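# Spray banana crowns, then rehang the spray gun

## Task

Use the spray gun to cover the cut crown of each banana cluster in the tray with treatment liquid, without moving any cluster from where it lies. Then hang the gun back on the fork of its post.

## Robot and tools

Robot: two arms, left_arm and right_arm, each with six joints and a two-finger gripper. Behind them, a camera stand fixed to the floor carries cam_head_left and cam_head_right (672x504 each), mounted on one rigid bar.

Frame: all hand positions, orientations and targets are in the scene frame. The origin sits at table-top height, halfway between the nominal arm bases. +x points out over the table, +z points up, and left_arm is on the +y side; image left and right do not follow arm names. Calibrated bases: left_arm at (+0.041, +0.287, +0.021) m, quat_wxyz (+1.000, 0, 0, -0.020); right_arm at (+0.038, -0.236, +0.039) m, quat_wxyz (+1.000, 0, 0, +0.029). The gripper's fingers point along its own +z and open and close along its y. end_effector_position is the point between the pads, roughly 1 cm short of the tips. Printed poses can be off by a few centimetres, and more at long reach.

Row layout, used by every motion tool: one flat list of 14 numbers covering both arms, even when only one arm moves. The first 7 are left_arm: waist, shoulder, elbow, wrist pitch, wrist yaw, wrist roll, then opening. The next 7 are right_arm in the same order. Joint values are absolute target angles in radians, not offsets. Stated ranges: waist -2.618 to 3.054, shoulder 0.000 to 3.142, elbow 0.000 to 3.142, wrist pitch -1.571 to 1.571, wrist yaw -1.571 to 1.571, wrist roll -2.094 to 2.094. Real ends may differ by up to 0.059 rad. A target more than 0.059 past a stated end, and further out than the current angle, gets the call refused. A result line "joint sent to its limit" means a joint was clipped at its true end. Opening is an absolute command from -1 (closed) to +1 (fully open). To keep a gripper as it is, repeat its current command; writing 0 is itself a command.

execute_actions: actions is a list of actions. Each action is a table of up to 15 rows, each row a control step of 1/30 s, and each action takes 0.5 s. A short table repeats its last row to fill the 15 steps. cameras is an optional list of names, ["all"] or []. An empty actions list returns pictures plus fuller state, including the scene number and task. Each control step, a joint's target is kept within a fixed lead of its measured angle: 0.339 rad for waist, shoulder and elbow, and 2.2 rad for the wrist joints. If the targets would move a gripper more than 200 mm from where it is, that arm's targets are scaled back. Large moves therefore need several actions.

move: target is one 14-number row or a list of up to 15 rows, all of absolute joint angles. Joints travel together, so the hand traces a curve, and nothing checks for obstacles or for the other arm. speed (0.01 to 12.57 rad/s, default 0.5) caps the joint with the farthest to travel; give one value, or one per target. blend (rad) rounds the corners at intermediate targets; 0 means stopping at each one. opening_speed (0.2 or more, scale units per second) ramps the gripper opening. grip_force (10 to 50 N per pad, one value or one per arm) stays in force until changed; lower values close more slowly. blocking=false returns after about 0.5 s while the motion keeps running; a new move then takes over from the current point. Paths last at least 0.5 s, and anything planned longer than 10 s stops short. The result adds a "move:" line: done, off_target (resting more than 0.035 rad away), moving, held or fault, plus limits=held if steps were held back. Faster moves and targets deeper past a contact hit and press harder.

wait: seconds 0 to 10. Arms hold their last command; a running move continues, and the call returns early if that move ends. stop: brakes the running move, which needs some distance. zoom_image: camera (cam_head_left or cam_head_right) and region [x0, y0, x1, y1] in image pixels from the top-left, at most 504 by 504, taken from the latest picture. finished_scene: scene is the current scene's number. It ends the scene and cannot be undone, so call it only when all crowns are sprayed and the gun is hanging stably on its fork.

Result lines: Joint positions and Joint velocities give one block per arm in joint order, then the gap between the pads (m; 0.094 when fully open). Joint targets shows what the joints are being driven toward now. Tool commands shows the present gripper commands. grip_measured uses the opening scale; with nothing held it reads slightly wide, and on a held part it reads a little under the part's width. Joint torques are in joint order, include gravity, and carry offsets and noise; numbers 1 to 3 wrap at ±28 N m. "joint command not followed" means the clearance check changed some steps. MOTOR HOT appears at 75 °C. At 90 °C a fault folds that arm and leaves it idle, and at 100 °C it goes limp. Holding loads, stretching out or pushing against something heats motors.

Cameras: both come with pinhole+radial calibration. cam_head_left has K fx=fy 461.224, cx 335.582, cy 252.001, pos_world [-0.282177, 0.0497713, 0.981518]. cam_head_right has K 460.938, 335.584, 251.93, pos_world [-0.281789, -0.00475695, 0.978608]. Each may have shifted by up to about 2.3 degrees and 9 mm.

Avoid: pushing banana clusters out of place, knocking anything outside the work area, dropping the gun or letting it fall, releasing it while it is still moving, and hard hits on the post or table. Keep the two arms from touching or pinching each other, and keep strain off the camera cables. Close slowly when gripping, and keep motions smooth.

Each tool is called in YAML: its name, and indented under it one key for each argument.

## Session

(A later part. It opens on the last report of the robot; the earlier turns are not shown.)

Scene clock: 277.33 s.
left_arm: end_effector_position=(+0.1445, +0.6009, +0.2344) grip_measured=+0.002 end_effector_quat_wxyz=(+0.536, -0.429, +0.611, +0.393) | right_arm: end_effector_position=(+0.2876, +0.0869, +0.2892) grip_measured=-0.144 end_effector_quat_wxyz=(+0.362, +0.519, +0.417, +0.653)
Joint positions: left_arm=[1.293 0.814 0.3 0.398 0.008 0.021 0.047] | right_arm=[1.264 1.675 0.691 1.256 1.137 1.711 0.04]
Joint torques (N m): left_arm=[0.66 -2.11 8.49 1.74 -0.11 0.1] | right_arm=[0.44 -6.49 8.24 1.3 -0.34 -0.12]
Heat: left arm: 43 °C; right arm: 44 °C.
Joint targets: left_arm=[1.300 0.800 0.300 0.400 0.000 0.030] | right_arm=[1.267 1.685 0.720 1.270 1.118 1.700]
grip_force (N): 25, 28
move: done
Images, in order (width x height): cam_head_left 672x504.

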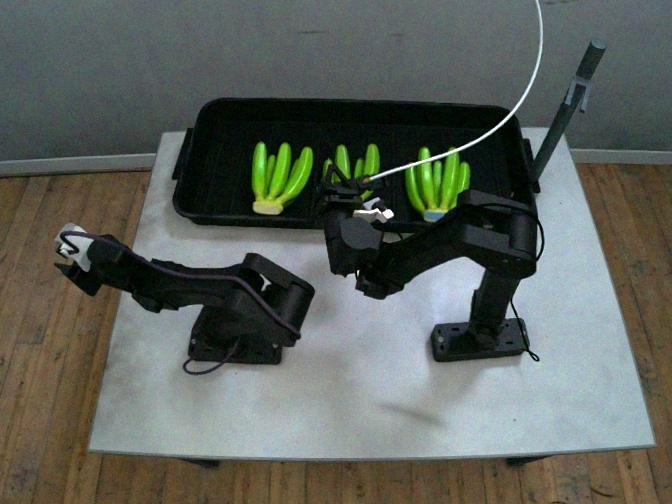

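move:
  target:
    - [1.3,0.8,0.3,0.4,0,0.03,0,1.267,1.685,0.72,1.25,1.118,1.7,-0.6]
    - [1.3,0.8,0.3,0.4,0,0.03,0,1.267,1.685,0.72,0.97,1.118,1.7,-0.6]
    - [1.3,0.8,0.3,0.4,0,0.03,0,1.267,1.685,0.72,0.97,1.118,1.6,-0.6]
    - [1.3,0.8,0.3,0.4,0,0.03,0,1.267,1.685,0.72,1.25,1.118,1.6,-0.6]
    - [1.3,0.8,0.3,0.4,0,0.03,0,1.267,1.685,0.72,1.25,1.118,1.8,-0.6]
    - [1.3,0.8,0.3,0.4,0,0.03,0,1.267,1.685,0.72,0.97,1.118,1.8,-0.6]
  speed: 0.2
  blend: [0,0.02,0.02,0.02,0.02,0]
  grip_force: [25, 50]

move:
  target: [1.3,0.8,0.3,0.4,0,0.03,0,0.95,1.2,0.42,1.15,1.0,1.7,-0.6]
  speed: 0.5
  grip_force: [25, 28]
  cameras: ["cam_head_left"]

zoom_image:
  camera: "cam_head_left"
  region: [325, 195, 375, 235]

Scene clock: 305.73 s.
left_arm: end_effector_position=(+0.1445, +0.6009, +0.2344) grip_measured=+0.002 end_effector_quat_wxyz=(+0.536, -0.429, +0.611, +0.393) | right_arm: end_effector_position=(+0.2885, +0.0943, +0.2505) grip_measured=-0.153 end_effector_quat_wxyz=(+0.379, +0.511, +0.488, +0.598)
Joint positions: left_arm=[1.293 0.814 0.3 0.398 0.008 0.021 0.047] | right_arm=[1.264 1.675 0.691 0.988 1.124 1.811 0.04]
Joint torques (N m): left_arm=[0.64 -2.04 8.51 1.74 -0.11 0.12] | right_arm=[0.25 -6.71 8.23 1.11 -0.06 -0.1]
Heat: left arm: 43 °C; right arm: 42 °C.
Joint targets: left_arm=[1.300 0.800 0.300 0.400 0.000 0.030] | right_arm=[1.267 1.685 0.720 0.970 1.118 1.800]
grip_force (N): 25, 50
move: done

Scene clock: 307.33 s.
left_arm: end_effector_position=(+0.1445, +0.6009, +0.2344) grip_measured=+0.002 end_effector_quat_wxyz=(+0.536, -0.429, +0.611, +0.393) | right_arm: end_effector_position=(+0.3257, -0.0628, +0.3321) grip_measured=-0.144 end_effector_quat_wxyz=(+0.417, +0.551, +0.328, +0.644)
Joint positions: left_arm=[1.293 0.814 0.3 0.398 0.008 0.021 0.047] | right_arm=[0.955 1.216 0.435 1.131 1.023 1.728 0.04]
Joint torques (N m): left_arm=[0.7 -2.03 8.43 1.74 -0.11 0.12] | right_arm=[-0.55 -5.14 5.18 1.36 -0.44 -0.25]
Heat: left arm: 43 °C; right arm: 42 °C.
Joint targets: left_arm=[1.300 0.800 0.300 0.400 0.000 0.030] | right_arm=[0.950 1.200 0.420 1.150 1.000 1.700]
grip_force (N): 25, 28
move: done
Images, in order (width x height): cam_head_left 672x504.

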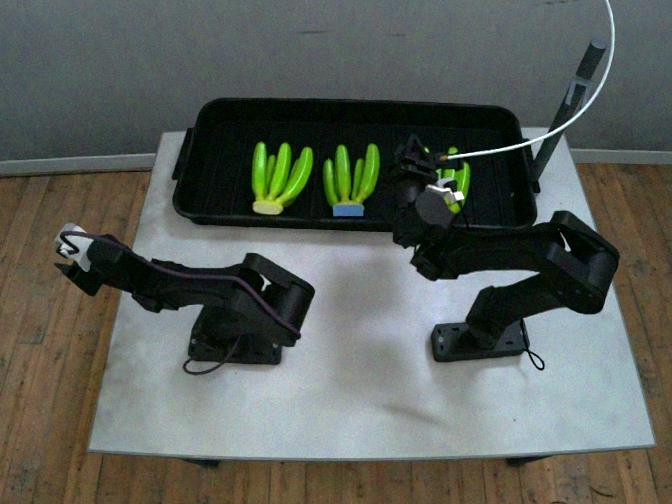

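Scaled by 10.080 from the camera's 672x504 image, which has a finer 960x720 frame.

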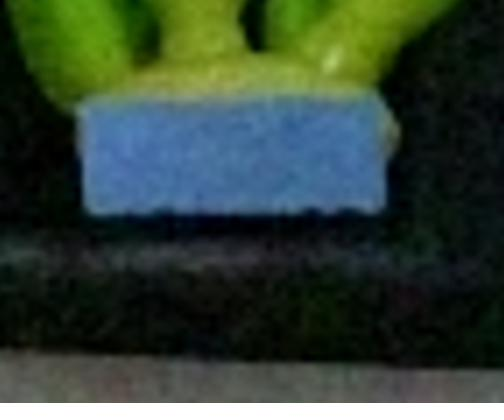

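move:
  target: [1.3,0.8,0.3,0.4,0,0.03,0,1.03,1.105,0.345,1.08,1.285,1.7,-0.6]
  speed: 0.4

move:
  target:
    - [1.3,0.8,0.3,0.4,0,0.03,0,1.03,1.105,0.345,1.08,1.285,1.7,-0.6]
    - [1.3,0.8,0.3,0.4,0,0.03,0,1.03,1.105,0.345,0.79,1.285,1.7,-0.6]
    - [1.3,0.8,0.3,0.4,0,0.03,0,1.03,1.105,0.345,0.79,1.285,1.6,-0.6]
    - [1.3,0.8,0.3,0.4,0,0.03,0,1.03,1.105,0.345,1.08,1.285,1.6,-0.6]
    - [1.3,0.8,0.3,0.4,0,0.03,0,1.03,1.105,0.345,1.08,1.285,1.8,-0.6]
    - [1.3,0.8,0.3,0.4,0,0.03,0,1.03,1.105,0.345,0.79,1.285,1.8,-0.6]
  speed: 0.2
  blend: [0,0.02,0.02,0.02,0.02,0]
  grip_force: [25, 50]

Scene clock: 319.80 s.
left_arm: end_effector_position=(+0.1445, +0.6009, +0.2344) grip_measured=+0.002 end_effector_quat_wxyz=(+0.536, -0.429, +0.611, +0.393) | right_arm: end_effector_position=(+0.3020, -0.1069, +0.3098) grip_measured=-0.144 end_effector_quat_wxyz=(+0.452, +0.611, +0.283, +0.585)
Joint positions: left_arm=[1.293 0.814 0.3 0.398 0.008 0.021 0.047] | right_arm=[1.021 1.122 0.36 1.098 1.288 1.726 0.04]
Joint torques (N m): left_arm=[0.66 -2.06 8.49 1.76 -0.11 0.14] | right_arm=[0.73 -4.26 5.33 0.85 -0.28 -0.29]
Heat: left arm: 43 °C; right arm: 41 °C.
Joint targets: left_arm=[1.300 0.800 0.300 0.400 0.000 0.030] | right_arm=[1.030 1.105 0.345 1.080 1.285 1.700]
grip_force (N): 25, 28
move: done

Scene clock: 326.17 s.
left_arm: end_effector_position=(+0.1445, +0.6009, +0.2344) grip_measured=+0.002 end_effector_quat_wxyz=(+0.536, -0.429, +0.611, +0.393) | right_arm: end_effector_position=(+0.3050, -0.1012, +0.2767) grip_measured=-0.153 end_effector_quat_wxyz=(+0.483, +0.604, +0.358, +0.524)
Joint positions: left_arm=[1.293 0.814 0.3 0.398 0.008 0.021 0.047] | right_arm=[1.021 1.122 0.36 0.818 1.289 1.809 0.04]
Joint torques (N m): left_arm=[0.68 -2.13 8.46 1.73 -0.09 0.12] | right_arm=[0.84 -4.37 5.53 0.93 -0.11 -0.12]
Heat: left arm: 43 °C; right arm: 41 °C.
Joint targets: left_arm=[1.300 0.800 0.300 0.400 0.000 0.030] | right_arm=[1.030 1.105 0.345 0.790 1.285 1.800]
grip_force (N): 25, 50
move: done

move:
  target: [1.3,0.8,0.3,0.4,0,0.03,0,1.183,1.88,0.88,1.29,0.43,1.7,-0.6]
  speed: 0.5
  grip_force: [25, 28]
  cameras: ["cam_head_left"]

zoom_image:
  camera: "cam_head_left"
  region: [415, 195, 465, 235]

Scene clock: 338.10 s.
left_arm: end_effector_position=(+0.1445, +0.6009, +0.2344) grip_measured=+0.002 end_effector_quat_wxyz=(+0.536, -0.429, +0.611, +0.393) | right_arm: end_effector_position=(+0.2748, +0.2155, +0.2859) grip_measured=-0.144 end_effector_quat_wxyz=(+0.202, +0.315, +0.546, +0.750)
Joint positions: left_arm=[1.293 0.814 0.3 0.398 0.008 0.021 0.047] | right_arm=[1.179 1.868 0.847 1.251 0.443 1.731 0.04]
Joint torques (N m): left_arm=[0.68 -2.04 8.54 1.74 -0.08 0.13] | right_arm=[0.39 -8.44 8.7 1.86 -0.18 -0.31]
Heat: left arm: 43 °C; right arm: 41 °C.
Joint targets: left_arm=[1.300 0.800 0.300 0.400 0.000 0.030] | right_arm=[1.183 1.880 0.880 1.290 0.430 1.700]
grip_force (N): 25, 28
move: off_target (right_arm); right_arm: the wrist pitch is farthest, 0.039 rad from its target
Images, in order (width x height): cam_head_left 672x504.

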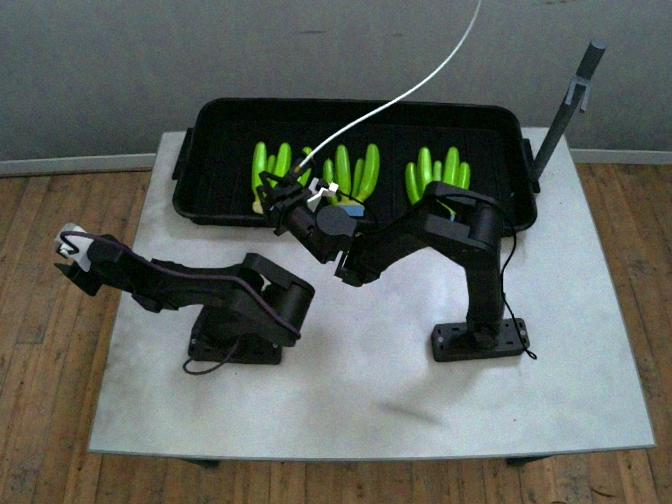

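Scaled by 10.080 from the camera's 672x504 image, which has a finer 960x720 frame.

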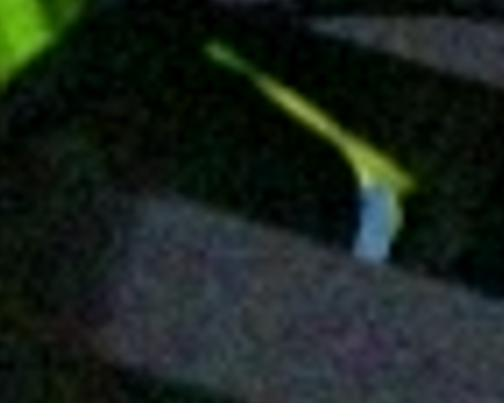

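move:
  target:
    - [1.3,0.8,0.3,0.4,0,0.03,0,1.183,1.88,0.88,1.33,0.43,1.7,-0.6]
    - [1.3,0.8,0.3,0.4,0,0.03,0,1.183,1.88,0.88,0.99,0.43,1.7,-0.6]
    - [1.3,0.8,0.3,0.4,0,0.03,0,1.183,1.88,0.88,0.99,0.43,1.58,-0.6]
    - [1.3,0.8,0.3,0.4,0,0.03,0,1.183,1.88,0.88,1.33,0.43,1.58,-0.6]
    - [1.3,0.8,0.3,0.4,0,0.03,0,1.183,1.88,0.88,1.33,0.43,1.82,-0.6]
    - [1.3,0.8,0.3,0.4,0,0.03,0,1.183,1.88,0.88,0.99,0.43,1.82,-0.6]
  speed: 0.22
  blend: [0,0.02,0.02,0.02,0.02,0]
  grip_force: [25, 50]

move:
  target: [1.3,0.8,0.3,0.4,0,0.03,0,0.6,1.1,0.42,1.1,0.8,1.2,-0.6]
  speed: 0.6
  grip_force: [25, 28]
  cameras: ["cam_head_left"]

zoom_image:
  camera: "cam_head_left"
  region: [415, 195, 465, 235]

zoom_image:
  camera: "cam_head_left"
  region: [245, 190, 295, 230]

Scene clock: 356.97 s.
left_arm: end_effector_position=(+0.1445, +0.6009, +0.2344) grip_measured=+0.002 end_effector_quat_wxyz=(+0.536, -0.429, +0.611, +0.393) | right_arm: end_effector_position=(+0.2753, +0.2224, +0.2238) grip_measured=-0.153 end_effector_quat_wxyz=(+0.179, +0.348, +0.630, +0.671)
Joint positions: left_arm=[1.293 0.814 0.3 0.398 0.008 0.021 0.047] | right_arm=[1.179 1.868 0.847 0.983 0.432 1.831 0.04]
Joint torques (N m): left_arm=[0.72 -2.04 8.49 1.74 -0.1 0.12] | right_arm=[0.27 -8.84 8.75 1.7 -0.07 -0.13]
Heat: left arm: 43 °C; right arm: 43 °C.
Joint targets: left_arm=[1.300 0.800 0.300 0.400 0.000 0.030] | right_arm=[1.183 1.880 0.880 0.990 0.430 1.820]
grip_force (N): 25, 50
move: done

Scene clock: 359.07 s.
left_arm: end_effector_position=(+0.1445, +0.6009, +0.2344) grip_measured=+0.002 end_effector_quat_wxyz=(+0.536, -0.429, +0.611, +0.393) | right_arm: end_effector_position=(+0.3628, -0.1454, +0.3642) grip_measured=-0.144 end_effector_quat_wxyz=(+0.624, +0.456, +0.395, +0.497)
Joint positions: left_arm=[1.293 0.814 0.3 0.398 0.008 0.021 0.047] | right_arm=[0.606 1.114 0.435 1.081 0.807 1.232 0.04]
Joint torques (N m): left_arm=[0.64 -2.11 8.59 1.76 -0.1 0.1] | right_arm=[-0.62 -4.34 5.7 1.39 -0.27 -0.29]
Heat: left arm: 43 °C; right arm: 43 °C.
Joint targets: left_arm=[1.300 0.800 0.300 0.400 0.000 0.030] | right_arm=[0.600 1.100 0.420 1.100 0.800 1.200]
grip_force (N): 25, 28
move: done
Images, in order (width x height): cam_head_left 672x504.

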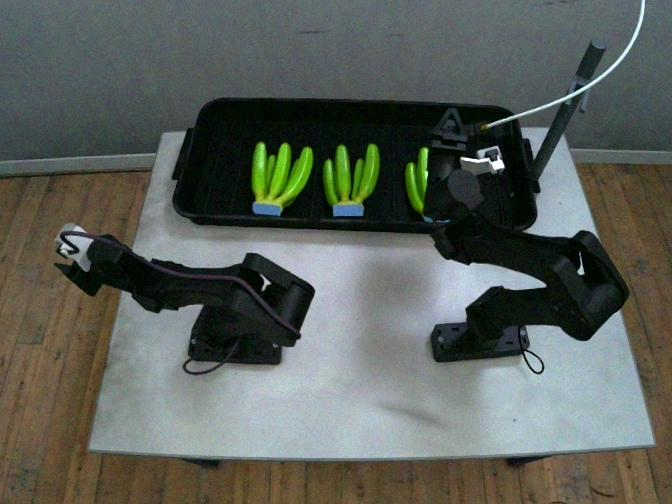

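Scaled by 10.080 from the camera's 672x504 image, which has a finer 960x720 frame.

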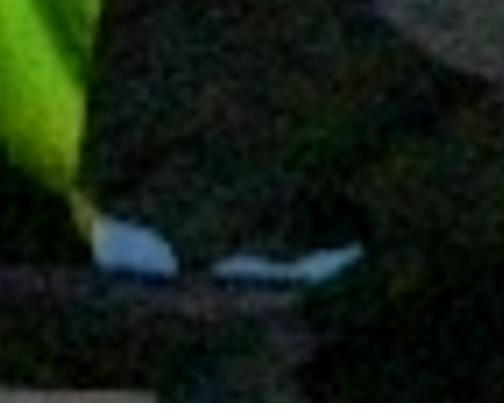

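Scaled by 10.080 from the camera's 672x504 image, which has a finer 960x720 frame.

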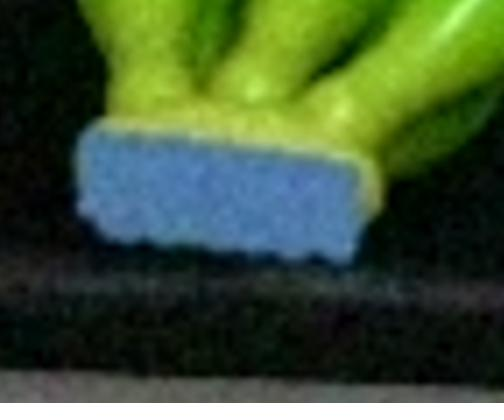

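move:
  target:
    - [1.3,0.8,0.3,0.4,0,0.03,0,0.25,1.03,0.34,1.08,0.9,0.03,-0.6]
    - [1.3,0.8,0.3,0.4,0,0.03,0,-0.092,1.085,0.31,1.055,0.767,0.026,-0.6]
  speed: 0.5
  blend: [0.05,0]
  cameras: ["all"]

zoom_image:
  camera: "cam_head_left"
  region: [500, 70, 640, 210]

zoom_image:
  camera: "cam_head_left"
  region: [415, 195, 465, 235]

zoom_image:
  camera: "cam_head_right"
  region: [500, 70, 640, 210]

Scene clock: 373.63 s.
left_arm: end_effector_position=(+0.1445, +0.6009, +0.2344) grip_measured=+0.002 end_effector_quat_wxyz=(+0.536, -0.429, +0.611, +0.393) | right_arm: end_effector_position=(+0.3397, -0.3702, +0.3209) grip_measured=-0.144 end_effector_quat_wxyz=(+0.740, +0.323, +0.545, -0.225)
Joint positions: left_arm=[1.293 0.814 0.3 0.398 0.008 0.021 0.047] | right_arm=[-0.085 1.084 0.322 1.044 0.784 0.038 0.04]
Joint torques (N m): left_arm=[0.65 -2.09 8.58 1.76 -0.11 0.12] | right_arm=[-0.47 -2.56 5.83 1.44 -0.33 -0.17]
Heat: left arm: 43 °C; right arm: 42 °C.
Joint targets: left_arm=[1.300 0.800 0.300 0.400 0.000 0.030] | right_arm=[-0.092 1.085 0.310 1.055 0.767 0.026]
grip_force (N): 25, 28
move: done

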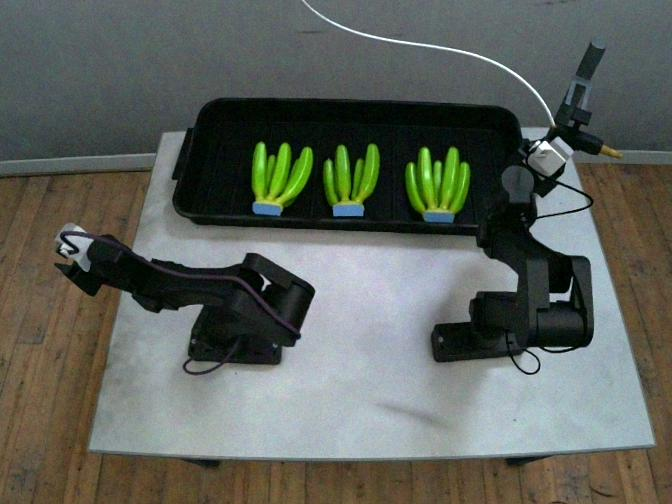

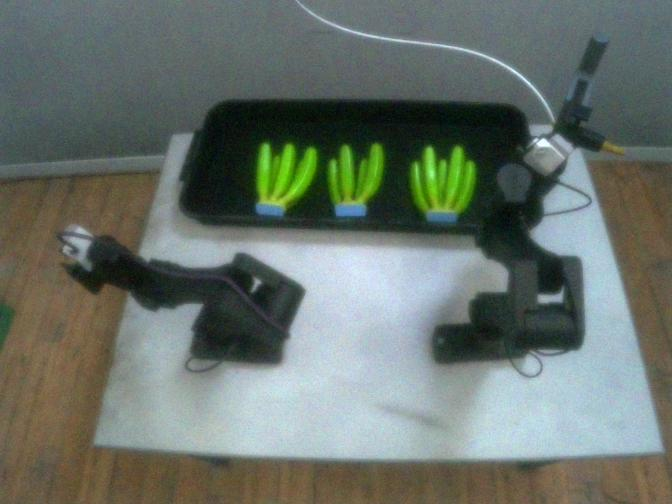

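Scaled by 3.600 from the camera's 672x504 image, which has a finer 960x720 frame.

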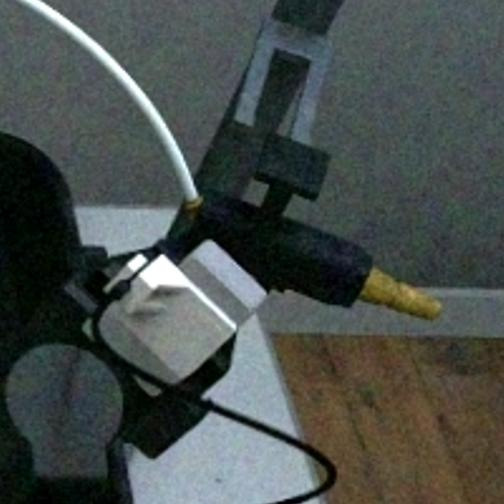

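Scaled by 10.080 from the camera's 672x504 image, which has a finer 960x720 frame.

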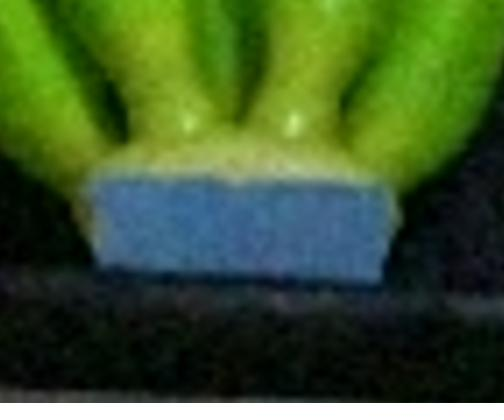

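Scaled by 3.600 from the camera's 672x504 image, which has a finer 960x720 frame.

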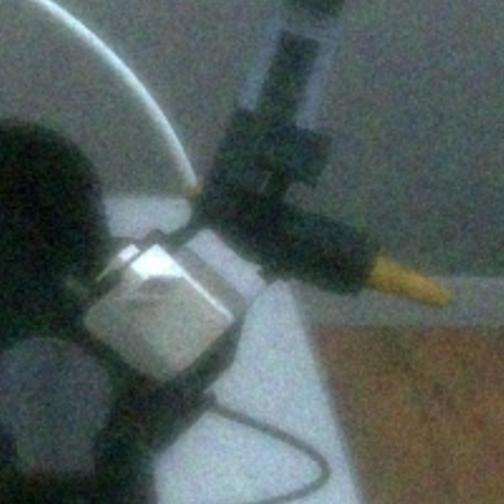

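move:
  target: [1.3,0.8,0.3,0.4,0,0.03,0,-0.092,1.09,0.285,1.07,0.752,0.012,-0.6]
  speed: 0.2
  cameras: ["cam_head_left"]

zoom_image:
  camera: "cam_head_left"
  region: [500, 70, 640, 210]

Scene clock: 382.80 s.
left_arm: end_effector_position=(+0.1445, +0.6009, +0.2344) grip_measured=+0.002 end_effector_quat_wxyz=(+0.536, -0.429, +0.611, +0.393) | right_arm: end_effector_position=(+0.3406, -0.3682, +0.3096) grip_measured=-0.144 end_effector_quat_wxyz=(+0.732, +0.311, +0.560, -0.231)
Joint positions: left_arm=[1.293 0.814 0.3 0.398 0.008 0.021 0.047] | right_arm=[-0.085 1.089 0.297 1.043 0.768 0.024 0.04]
Joint torques (N m): left_arm=[0.61 -2.07 8.51 1.76 -0.11 0.12] | right_arm=[-0.66 -2.39 5.68 1.63 -0.33 -0.1]
Heat: left arm: 43 °C; right arm: 41 °C.
Joint targets: left_arm=[1.300 0.800 0.300 0.400 0.000 0.030] | right_arm=[-0.092 1.090 0.285 1.070 0.752 0.012]
grip_force (N): 25, 28
move: done
Images, in order (width x height): cam_head_left 672x504.

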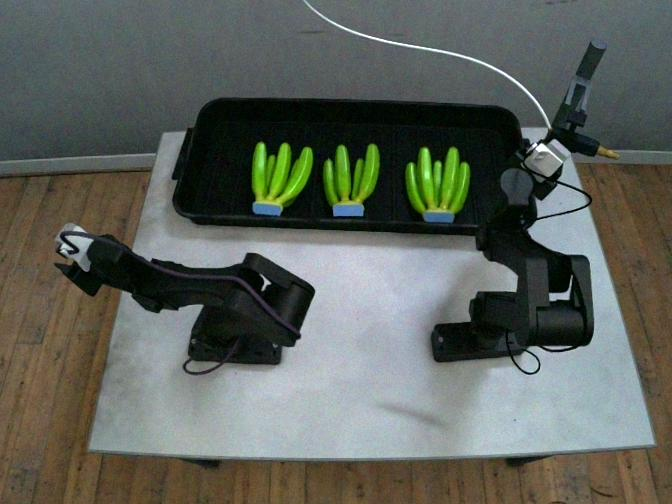

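Scaled by 3.600 from the camera's 672x504 image, which has a finer 960x720 frame.

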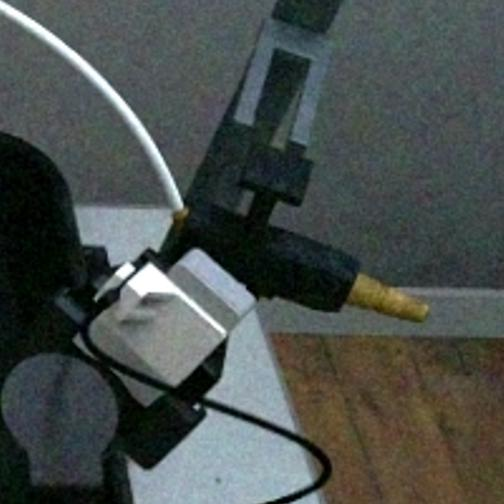

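move:
  target: [1.3,0.8,0.3,0.4,0,0.03,0,-0.174,1.3,0.405,1.16,0.668,0.012,-0.6]
  speed: 0.12
  cameras: ["cam_head_left"]

zoom_image:
  camera: "cam_head_left"
  region: [520, 70, 620, 170]

zoom_image:
  camera: "cam_head_left"
  region: [500, 70, 640, 210]

Scene clock: 394.47 s.
left_arm: end_effector_position=(+0.1445, +0.6009, +0.2344) grip_measured=+0.002 end_effector_quat_wxyz=(+0.536, -0.429, +0.611, +0.393) | right_arm: end_effector_position=(+0.3728, -0.3861, +0.2872) grip_measured=-0.144 end_effector_quat_wxyz=(+0.711, +0.297, +0.587, -0.247)
Joint positions: left_arm=[1.293 0.814 0.3 0.398 0.008 0.021 0.047] | right_arm=[-0.166 1.298 0.364 1.108 0.688 0.023 0.04]
Joint torques (N m): left_arm=[0.69 -2.13 8.49 1.76 -0.09 0.1] | right_arm=[-0.47 -3.89 9.62 1.9 -0.3 -0.11]
Heat: left arm: 43 °C; right arm: 41 °C.
Joint targets: left_arm=[1.300 0.800 0.300 0.400 0.000 0.030] | right_arm=[-0.174 1.300 0.405 1.160 0.668 0.012]
grip_force (N): 25, 28
move: off_target (right_arm); right_arm: the wrist pitch is farthest, 0.052 rad from its target
Images, in order (width x height): cam_head_left 672x504.

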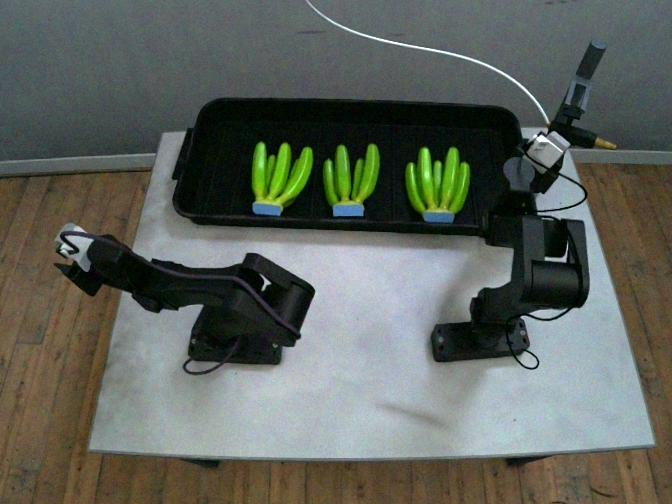

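Scaled by 5.040 from the camera's 672x504 image, which has a finer 960x720 frame.

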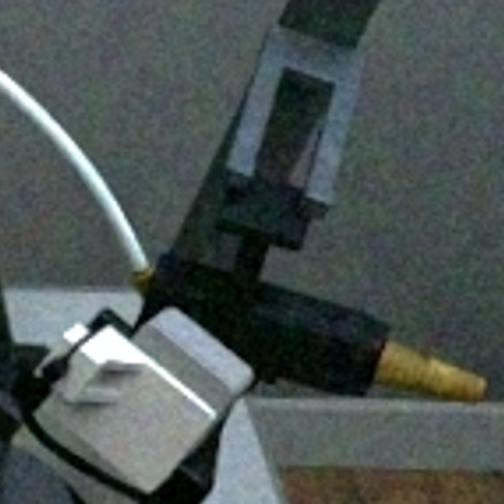

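Scaled by 3.600 from the camera's 672x504 image, which has a finer 960x720 frame.

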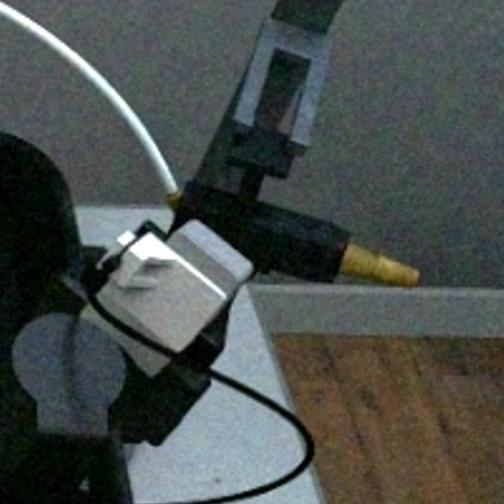

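move:
  target:
    - [1.3,0.8,0.3,0.4,0,0.03,0,-0.092,1.09,0.285,1.07,0.754,0.012,-0.6]
    - [1.3,0.8,0.3,0.4,0,0.03,0,-0.092,1.09,0.325,1.11,0.754,0.012,-0.6]
    - [1.3,0.8,0.3,0.4,0,0.03,0,-0.176,1.3,0.435,1.205,0.666,0.012,-0.6]
  speed: 0.14
  cameras: ["cam_head_left"]

zoom_image:
  camera: "cam_head_left"
  region: [520, 70, 620, 170]

Scene clock: 412.20 s.
left_arm: end_effector_position=(+0.1445, +0.6009, +0.2344) grip_measured=+0.002 end_effector_quat_wxyz=(+0.536, -0.429, +0.611, +0.393) | right_arm: end_effector_position=(+0.3742, -0.3859, +0.3162) grip_measured=-0.144 end_effector_quat_wxyz=(+0.743, +0.304, +0.549, -0.234)
Joint positions: left_arm=[1.293 0.814 0.3 0.398 0.008 0.021 0.047] | right_arm=[-0.168 1.296 0.401 1.173 0.681 0.023 0.04]
Joint torques (N m): left_arm=[0.65 -2.09 8.5 1.72 -0.09 0.13] | right_arm=[-0.66 -3.81 9.14 1.66 -0.26 -0.05]
Heat: left arm: 43 °C; right arm: 44 °C.
Joint targets: left_arm=[1.300 0.800 0.300 0.400 0.000 0.030] | right_arm=[-0.176 1.300 0.435 1.205 0.666 0.012]
grip_force (N): 25, 28
move: done
Images, in order (width x height): cam_head_left 672x504.

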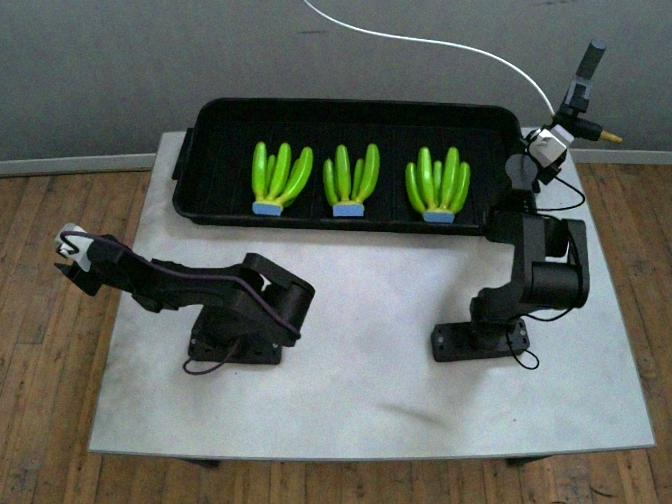

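Scaled by 5.040 from the camera's 672x504 image, which has a finer 960x720 frame.

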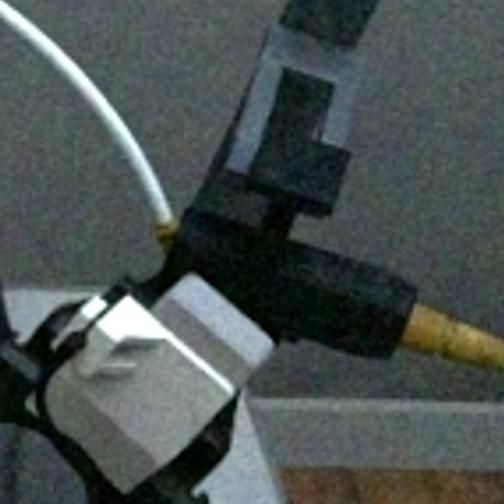

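move:
  target: [1.3,0.8,0.3,0.4,0,0.03,0,-0.22,1.424,0.54,1.197,0.622,0.012,-0.6]
  speed: 0.08
  cameras: ["cam_head_left"]

zoom_image:
  camera: "cam_head_left"
  region: [520, 70, 620, 170]

Scene clock: 419.90 s.
left_arm: end_effector_position=(+0.1445, +0.6009, +0.2344) grip_measured=+0.002 end_effector_quat_wxyz=(+0.536, -0.429, +0.611, +0.393) | right_arm: end_effector_position=(+0.4021, -0.3996, +0.3181) grip_measured=-0.144 end_effector_quat_wxyz=(+0.740, +0.299, +0.554, -0.239)
Joint positions: left_arm=[1.293 0.814 0.3 0.398 0.008 0.021 0.047] | right_arm=[-0.212 1.417 0.506 1.174 0.637 0.023 0.04]
Joint torques (N m): left_arm=[0.66 -2.11 8.46 1.76 -0.1 0.12] | right_arm=[-0.61 -4.75 9.21 1.62 -0.27 -0.1]
Motor temperatures (°C): left_arm=[27 27 31 43 26 26 26] | right_arm=[26 28 45 43 29 24 30]
Heat: left arm: 43 °C; right arm: 45 °C.
Joint targets: left_arm=[1.300 0.800 0.300 0.400 0.000 0.030] | right_arm=[-0.220 1.424 0.540 1.197 0.622 0.012]
grip_force (N): 25, 28
move: done
Images, in order (width x height): cam_head_left 672x504.

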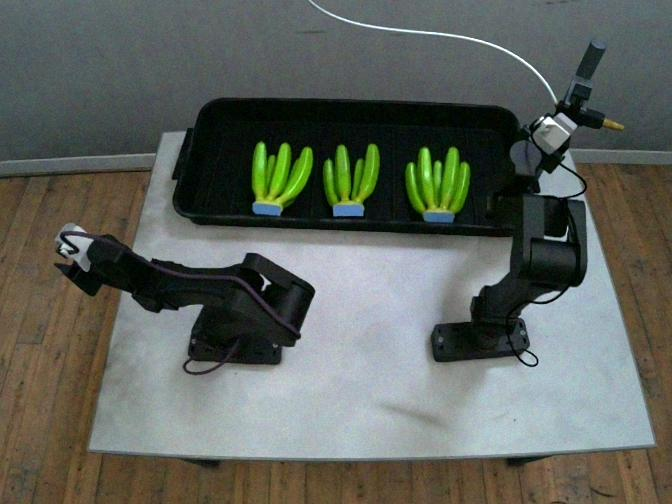

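Scaled by 5.040 from the camera's 672x504 image, which has a finer 960x720 frame.

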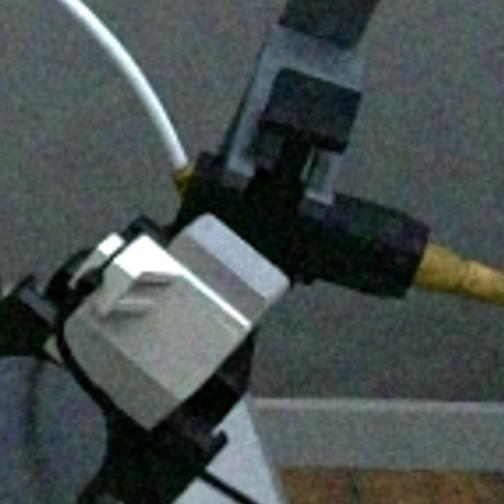

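move:
  target: [1.3,0.8,0.3,0.4,0,0.03,0,-0.259,1.549,0.637,1.205,0.583,0.012,-0.6]
  speed: 0.08
  cameras: ["cam_head_left"]

zoom_image:
  camera: "cam_head_left"
  region: [520, 70, 620, 170]

Scene clock: 431.83 s.
left_arm: end_effector_position=(+0.1445, +0.6009, +0.2344) grip_measured=+0.002 end_effector_quat_wxyz=(+0.536, -0.429, +0.611, +0.393) | right_arm: end_effector_position=(+0.4295, -0.4145, +0.3116) grip_measured=-0.144 end_effector_quat_wxyz=(+0.733, +0.293, +0.563, -0.245)
Joint positions: left_arm=[1.293 0.814 0.3 0.398 0.008 0.021 0.047] | right_arm=[-0.251 1.54 0.603 1.174 0.597 0.023 0.04]
Joint torques (N m): left_arm=[0.65 -2.04 8.5 1.75 -0.09 0.11] | right_arm=[-0.72 -5.61 9.16 1.72 -0.19 -0.11]
Heat: left arm: 43 °C; right arm: 44 °C.
Joint targets: left_arm=[1.300 0.800 0.300 0.400 0.000 0.030] | right_arm=[-0.259 1.549 0.637 1.205 0.583 0.012]
grip_force (N): 25, 28
move: done
Images, in order (width x height): cam_head_left 672x504.

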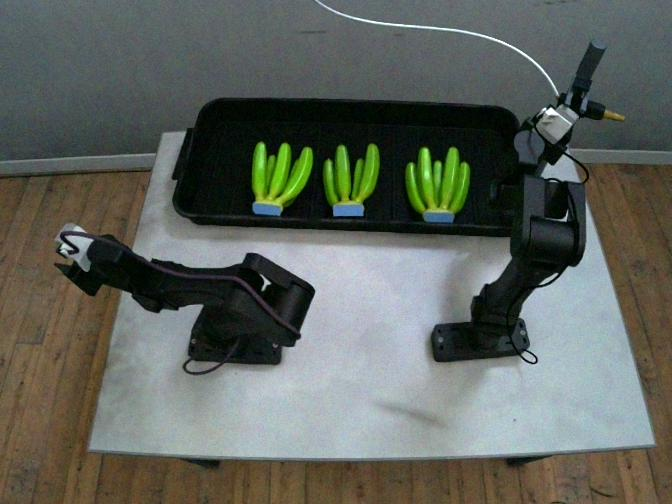

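Scaled by 5.040 from the camera's 672x504 image, which has a finer 960x720 frame.

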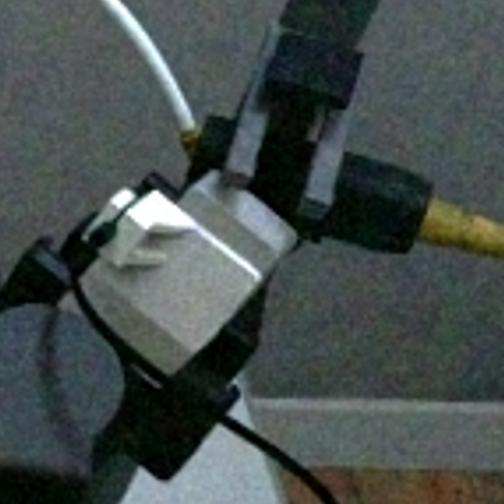

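move:
  target: [1.3,0.8,0.3,0.4,0,0.03,0,-0.255,1.575,0.57,1.215,0.59,0.02,-0.6]
  speed: 0.06
  cameras: ["cam_head_left"]

zoom_image:
  camera: "cam_head_left"
  region: [520, 70, 620, 170]

Scene clock: 443.37 s.
left_arm: end_effector_position=(+0.1445, +0.6009, +0.2344) grip_measured=+0.002 end_effector_quat_wxyz=(+0.536, -0.429, +0.611, +0.393) | right_arm: end_effector_position=(+0.4294, -0.4139, +0.3055) grip_measured=-0.144 end_effector_quat_wxyz=(+0.733, +0.292, +0.563, -0.244)
Joint positions: left_arm=[1.293 0.814 0.3 0.398 0.008 0.021 0.047] | right_arm=[-0.251 1.559 0.588 1.207 0.593 0.023 0.04]
Joint torques (N m): left_arm=[0.68 -2.04 8.57 1.74 -0.11 0.11] | right_arm=[-0.34 -5.2 4.74 1.53 -0.13 -0.03]
Heat: left arm: 43 °C; right arm: 45 °C.
Joint targets: left_arm=[1.300 0.800 0.300 0.400 0.000 0.030] | right_arm=[-0.255 1.575 0.570 1.215 0.590 0.020]
grip_force (N): 25, 28
move: done
Images, in order (width x height): cam_head_left 672x504.

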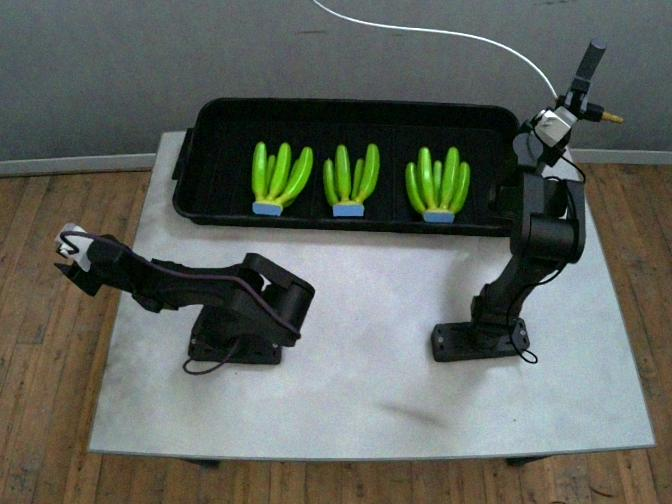

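Scaled by 5.040 from the camera's 672x504 image, which has a finer 960x720 frame.

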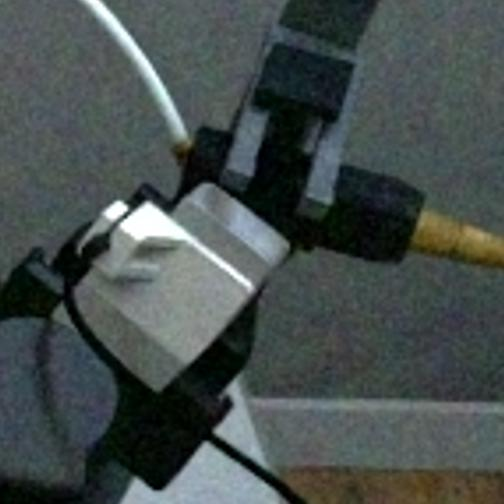

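move:
  target: [1.3,0.8,0.3,0.4,0,0.03,0,-0.255,1.578,0.545,1.22,0.593,0.022,-0.6]
  speed: 0.06
  cameras: ["cam_head_left"]

zoom_image:
  camera: "cam_head_left"
  region: [520, 70, 620, 170]

Scene clock: 451.93 s.
left_arm: end_effector_position=(+0.1445, +0.6009, +0.2344) grip_measured=+0.002 end_effector_quat_wxyz=(+0.536, -0.429, +0.611, +0.393) | right_arm: end_effector_position=(+0.4260, -0.4127, +0.3055) grip_measured=-0.144 end_effector_quat_wxyz=(+0.738, +0.292, +0.558, -0.242)
Joint positions: left_arm=[1.293 0.814 0.3 0.398 0.008 0.021 0.047] | right_arm=[-0.251 1.559 0.57 1.24 0.59 0.023 0.04]
Joint torques (N m): left_arm=[0.62 -2.04 8.58 1.73 -0.09 0.12] | right_arm=[-0.39 -4.71 4.05 1.26 -0.1 0.02]
Heat: left arm: 43 °C; right arm: 43 °C.
Joint targets: left_arm=[1.300 0.800 0.300 0.400 0.000 0.030] | right_arm=[-0.255 1.578 0.545 1.220 0.593 0.022]
grip_force (N): 25, 28
move: done
Images, in order (width x height): cam_head_left 672x504.

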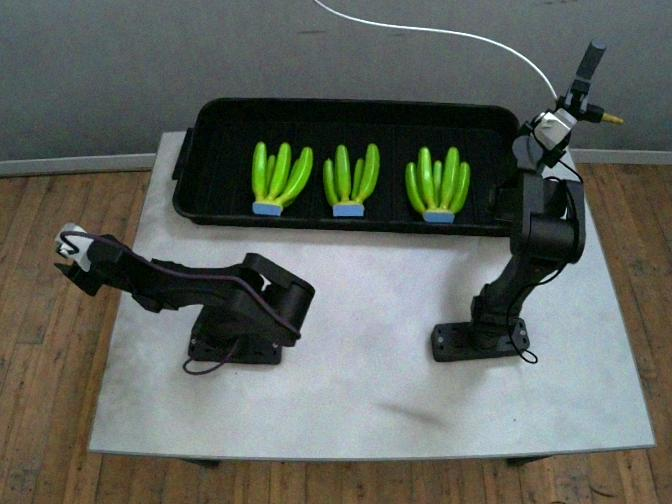

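Scaled by 5.040 from the camera's 672x504 image, which has a finer 960x720 frame.

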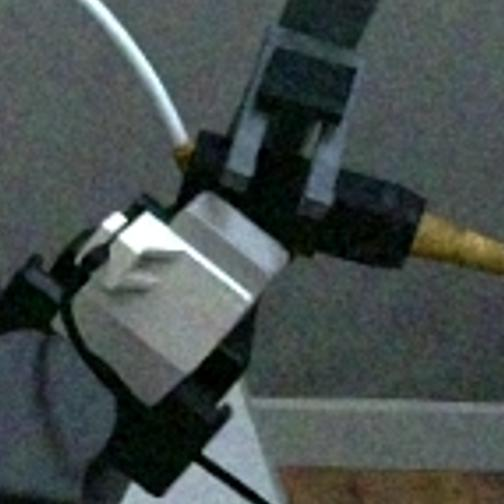

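move:
  target: [1.3,0.8,0.3,0.4,0,0.03,0,-0.255,1.575,0.555,1.228,0.593,0.022,1.0]
  speed: 0.05
  opening_speed: 1.0
  cameras: ["cam_head_left"]

zoom_image:
  camera: "cam_head_left"
  region: [520, 70, 620, 170]

Scene clock: 461.60 s.
left_arm: end_effector_position=(+0.1445, +0.6009, +0.2344) grip_measured=+0.002 end_effector_quat_wxyz=(+0.536, -0.429, +0.611, +0.393) | right_arm: end_effector_position=(+0.4259, -0.4131, +0.3049) grip_measured=+0.998 end_effector_quat_wxyz=(+0.737, +0.292, +0.559, -0.243)
Joint positions: left_arm=[1.293 0.814 0.3 0.398 0.008 0.021 0.047] | right_arm=[-0.251 1.559 0.57 1.238 0.591 0.023 0.094]
Joint torques (N m): left_arm=[0.62 -2.02 8.53 1.76 -0.09 0.12] | right_arm=[-0.44 -5.19 4.75 1.34 -0.11 0.01]
Heat: left arm: 43 °C; right arm: 42 °C.
Joint targets: left_arm=[1.300 0.800 0.300 0.400 0.000 0.030] | right_arm=[-0.255 1.575 0.555 1.228 0.593 0.022]
grip_force (N): 25, 28
move: done
Images, in order (width x height): cam_head_left 672x504.

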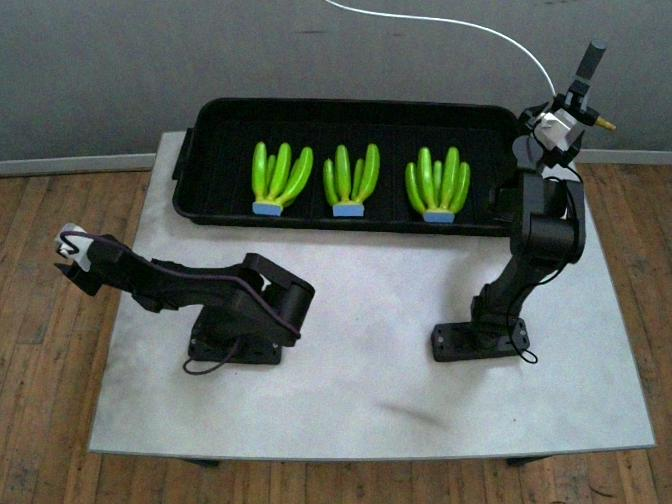

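Scaled by 5.040 from the camera's 672x504 image, which has a finer 960x720 frame.

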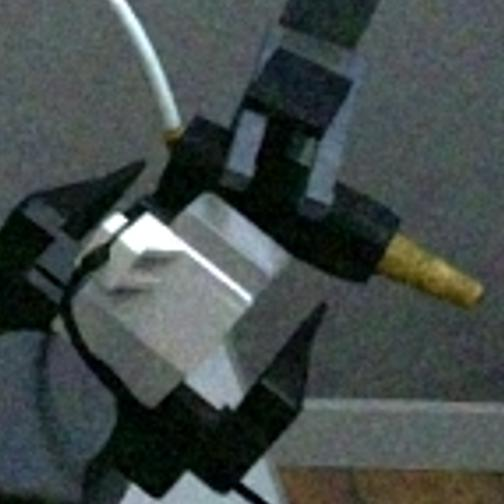

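move:
  target:
    - [1.3,0.8,0.3,0.4,0,0.03,0,-0.122,1.39,0.413,1.23,0.737,0.022,1.0]
    - [1.3,0.8,0.3,0.4,0,0.03,0,0.048,1.215,0.3,1.17,0.907,0.022,1.0]
  speed: 0.15
  blend: [0.02,0]
  cameras: ["cam_head_left"]

zoom_image:
  camera: "cam_head_left"
  region: [520, 70, 620, 170]

Scene clock: 474.53 s.
left_arm: end_effector_position=(+0.1445, +0.6009, +0.2344) grip_measured=+0.002 end_effector_quat_wxyz=(+0.536, -0.429, +0.611, +0.393) | right_arm: end_effector_position=(+0.3550, -0.3451, +0.3012) grip_measured=+0.998 end_effector_quat_wxyz=(+0.735, +0.326, +0.554, -0.217)
Joint positions: left_arm=[1.293 0.814 0.3 0.398 0.008 0.021 0.047] | right_arm=[0.04 1.229 0.319 1.192 0.897 0.023 0.094]
Joint torques (N m): left_arm=[0.7 -2.09 8.54 1.74 -0.11 0.12] | right_arm=[0.61 -4.62 4.59 1.07 -0.09 0.04]
Heat: left arm: 43 °C; right arm: 42 °C.
Joint targets: left_arm=[1.300 0.800 0.300 0.400 0.000 0.030] | right_arm=[0.048 1.215 0.300 1.170 0.907 0.022]
grip_force (N): 25, 28
move: done
Images, in order (width x height): cam_head_left 672x504.

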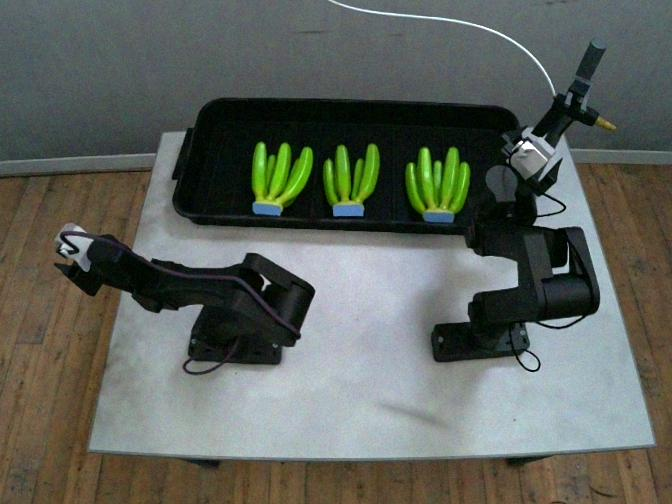

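Scaled by 5.040 from the camera's 672x504 image, which has a finer 960x720 frame.

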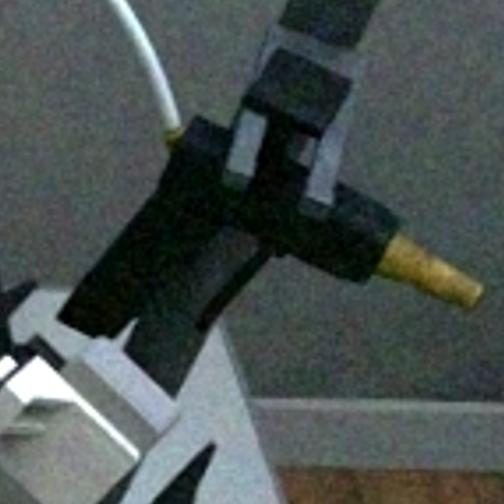

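Hung and stable. Retreat further.

move:
  target: [1.3,0.8,0.3,0.4,0,0.03,0,0.25,1.0,0.2,1.05,1.1,0.022,1.0]
  speed: 0.3
  cameras: ["cam_head_left"]

zoom_image:
  camera: "cam_head_left"
  region: [500, 30, 640, 210]

Scene clock: 486.30 s.
left_arm: end_effector_position=(+0.1445, +0.6009, +0.2344) grip_measured=+0.002 end_effector_quat_wxyz=(+0.536, -0.429, +0.611, +0.393) | right_arm: end_effector_position=(+0.3164, -0.3158, +0.2920) grip_measured=+0.998 end_effector_quat_wxyz=(+0.724, +0.339, +0.567, -0.199)
Joint positions: left_arm=[1.293 0.814 0.3 0.398 0.008 0.021 0.047] | right_arm=[0.242 1.011 0.22 1.07 1.091 0.023 0.094]
Joint torques (N m): left_arm=[0.73 -2.11 8.49 1.76 -0.09 0.11] | right_arm=[0.72 -2.67 4.75 1.03 -0.12 0.02]
Heat: left arm: 43 °C; right arm: 41 °C.
Joint targets: left_arm=[1.300 0.800 0.300 0.400 0.000 0.030] | right_arm=[0.250 1.000 0.200 1.050 1.100 0.022]
grip_force (N): 25, 28
move: done
Images, in order (width x height): cam_head_left 672x504.

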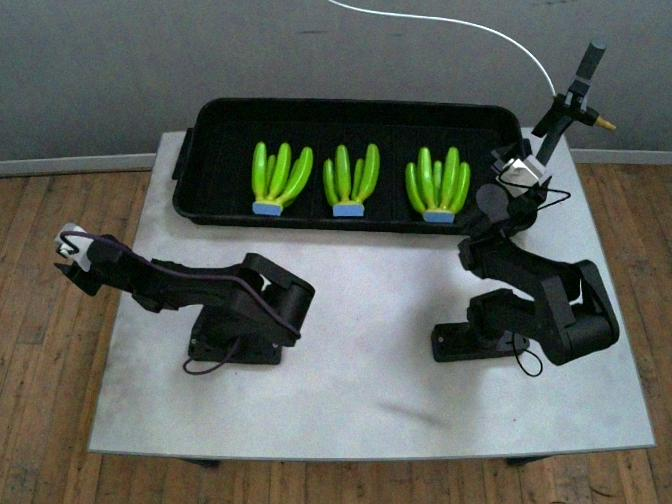

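Scaled by 2.800 from the camera's 672x504 image, which has a finer 960x720 frame.

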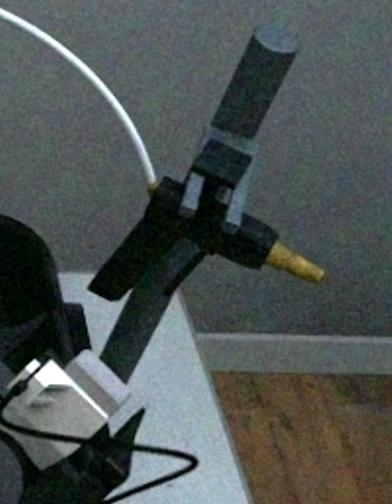

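finished_scene:
  scene: 2

The scene is finished: the task was done.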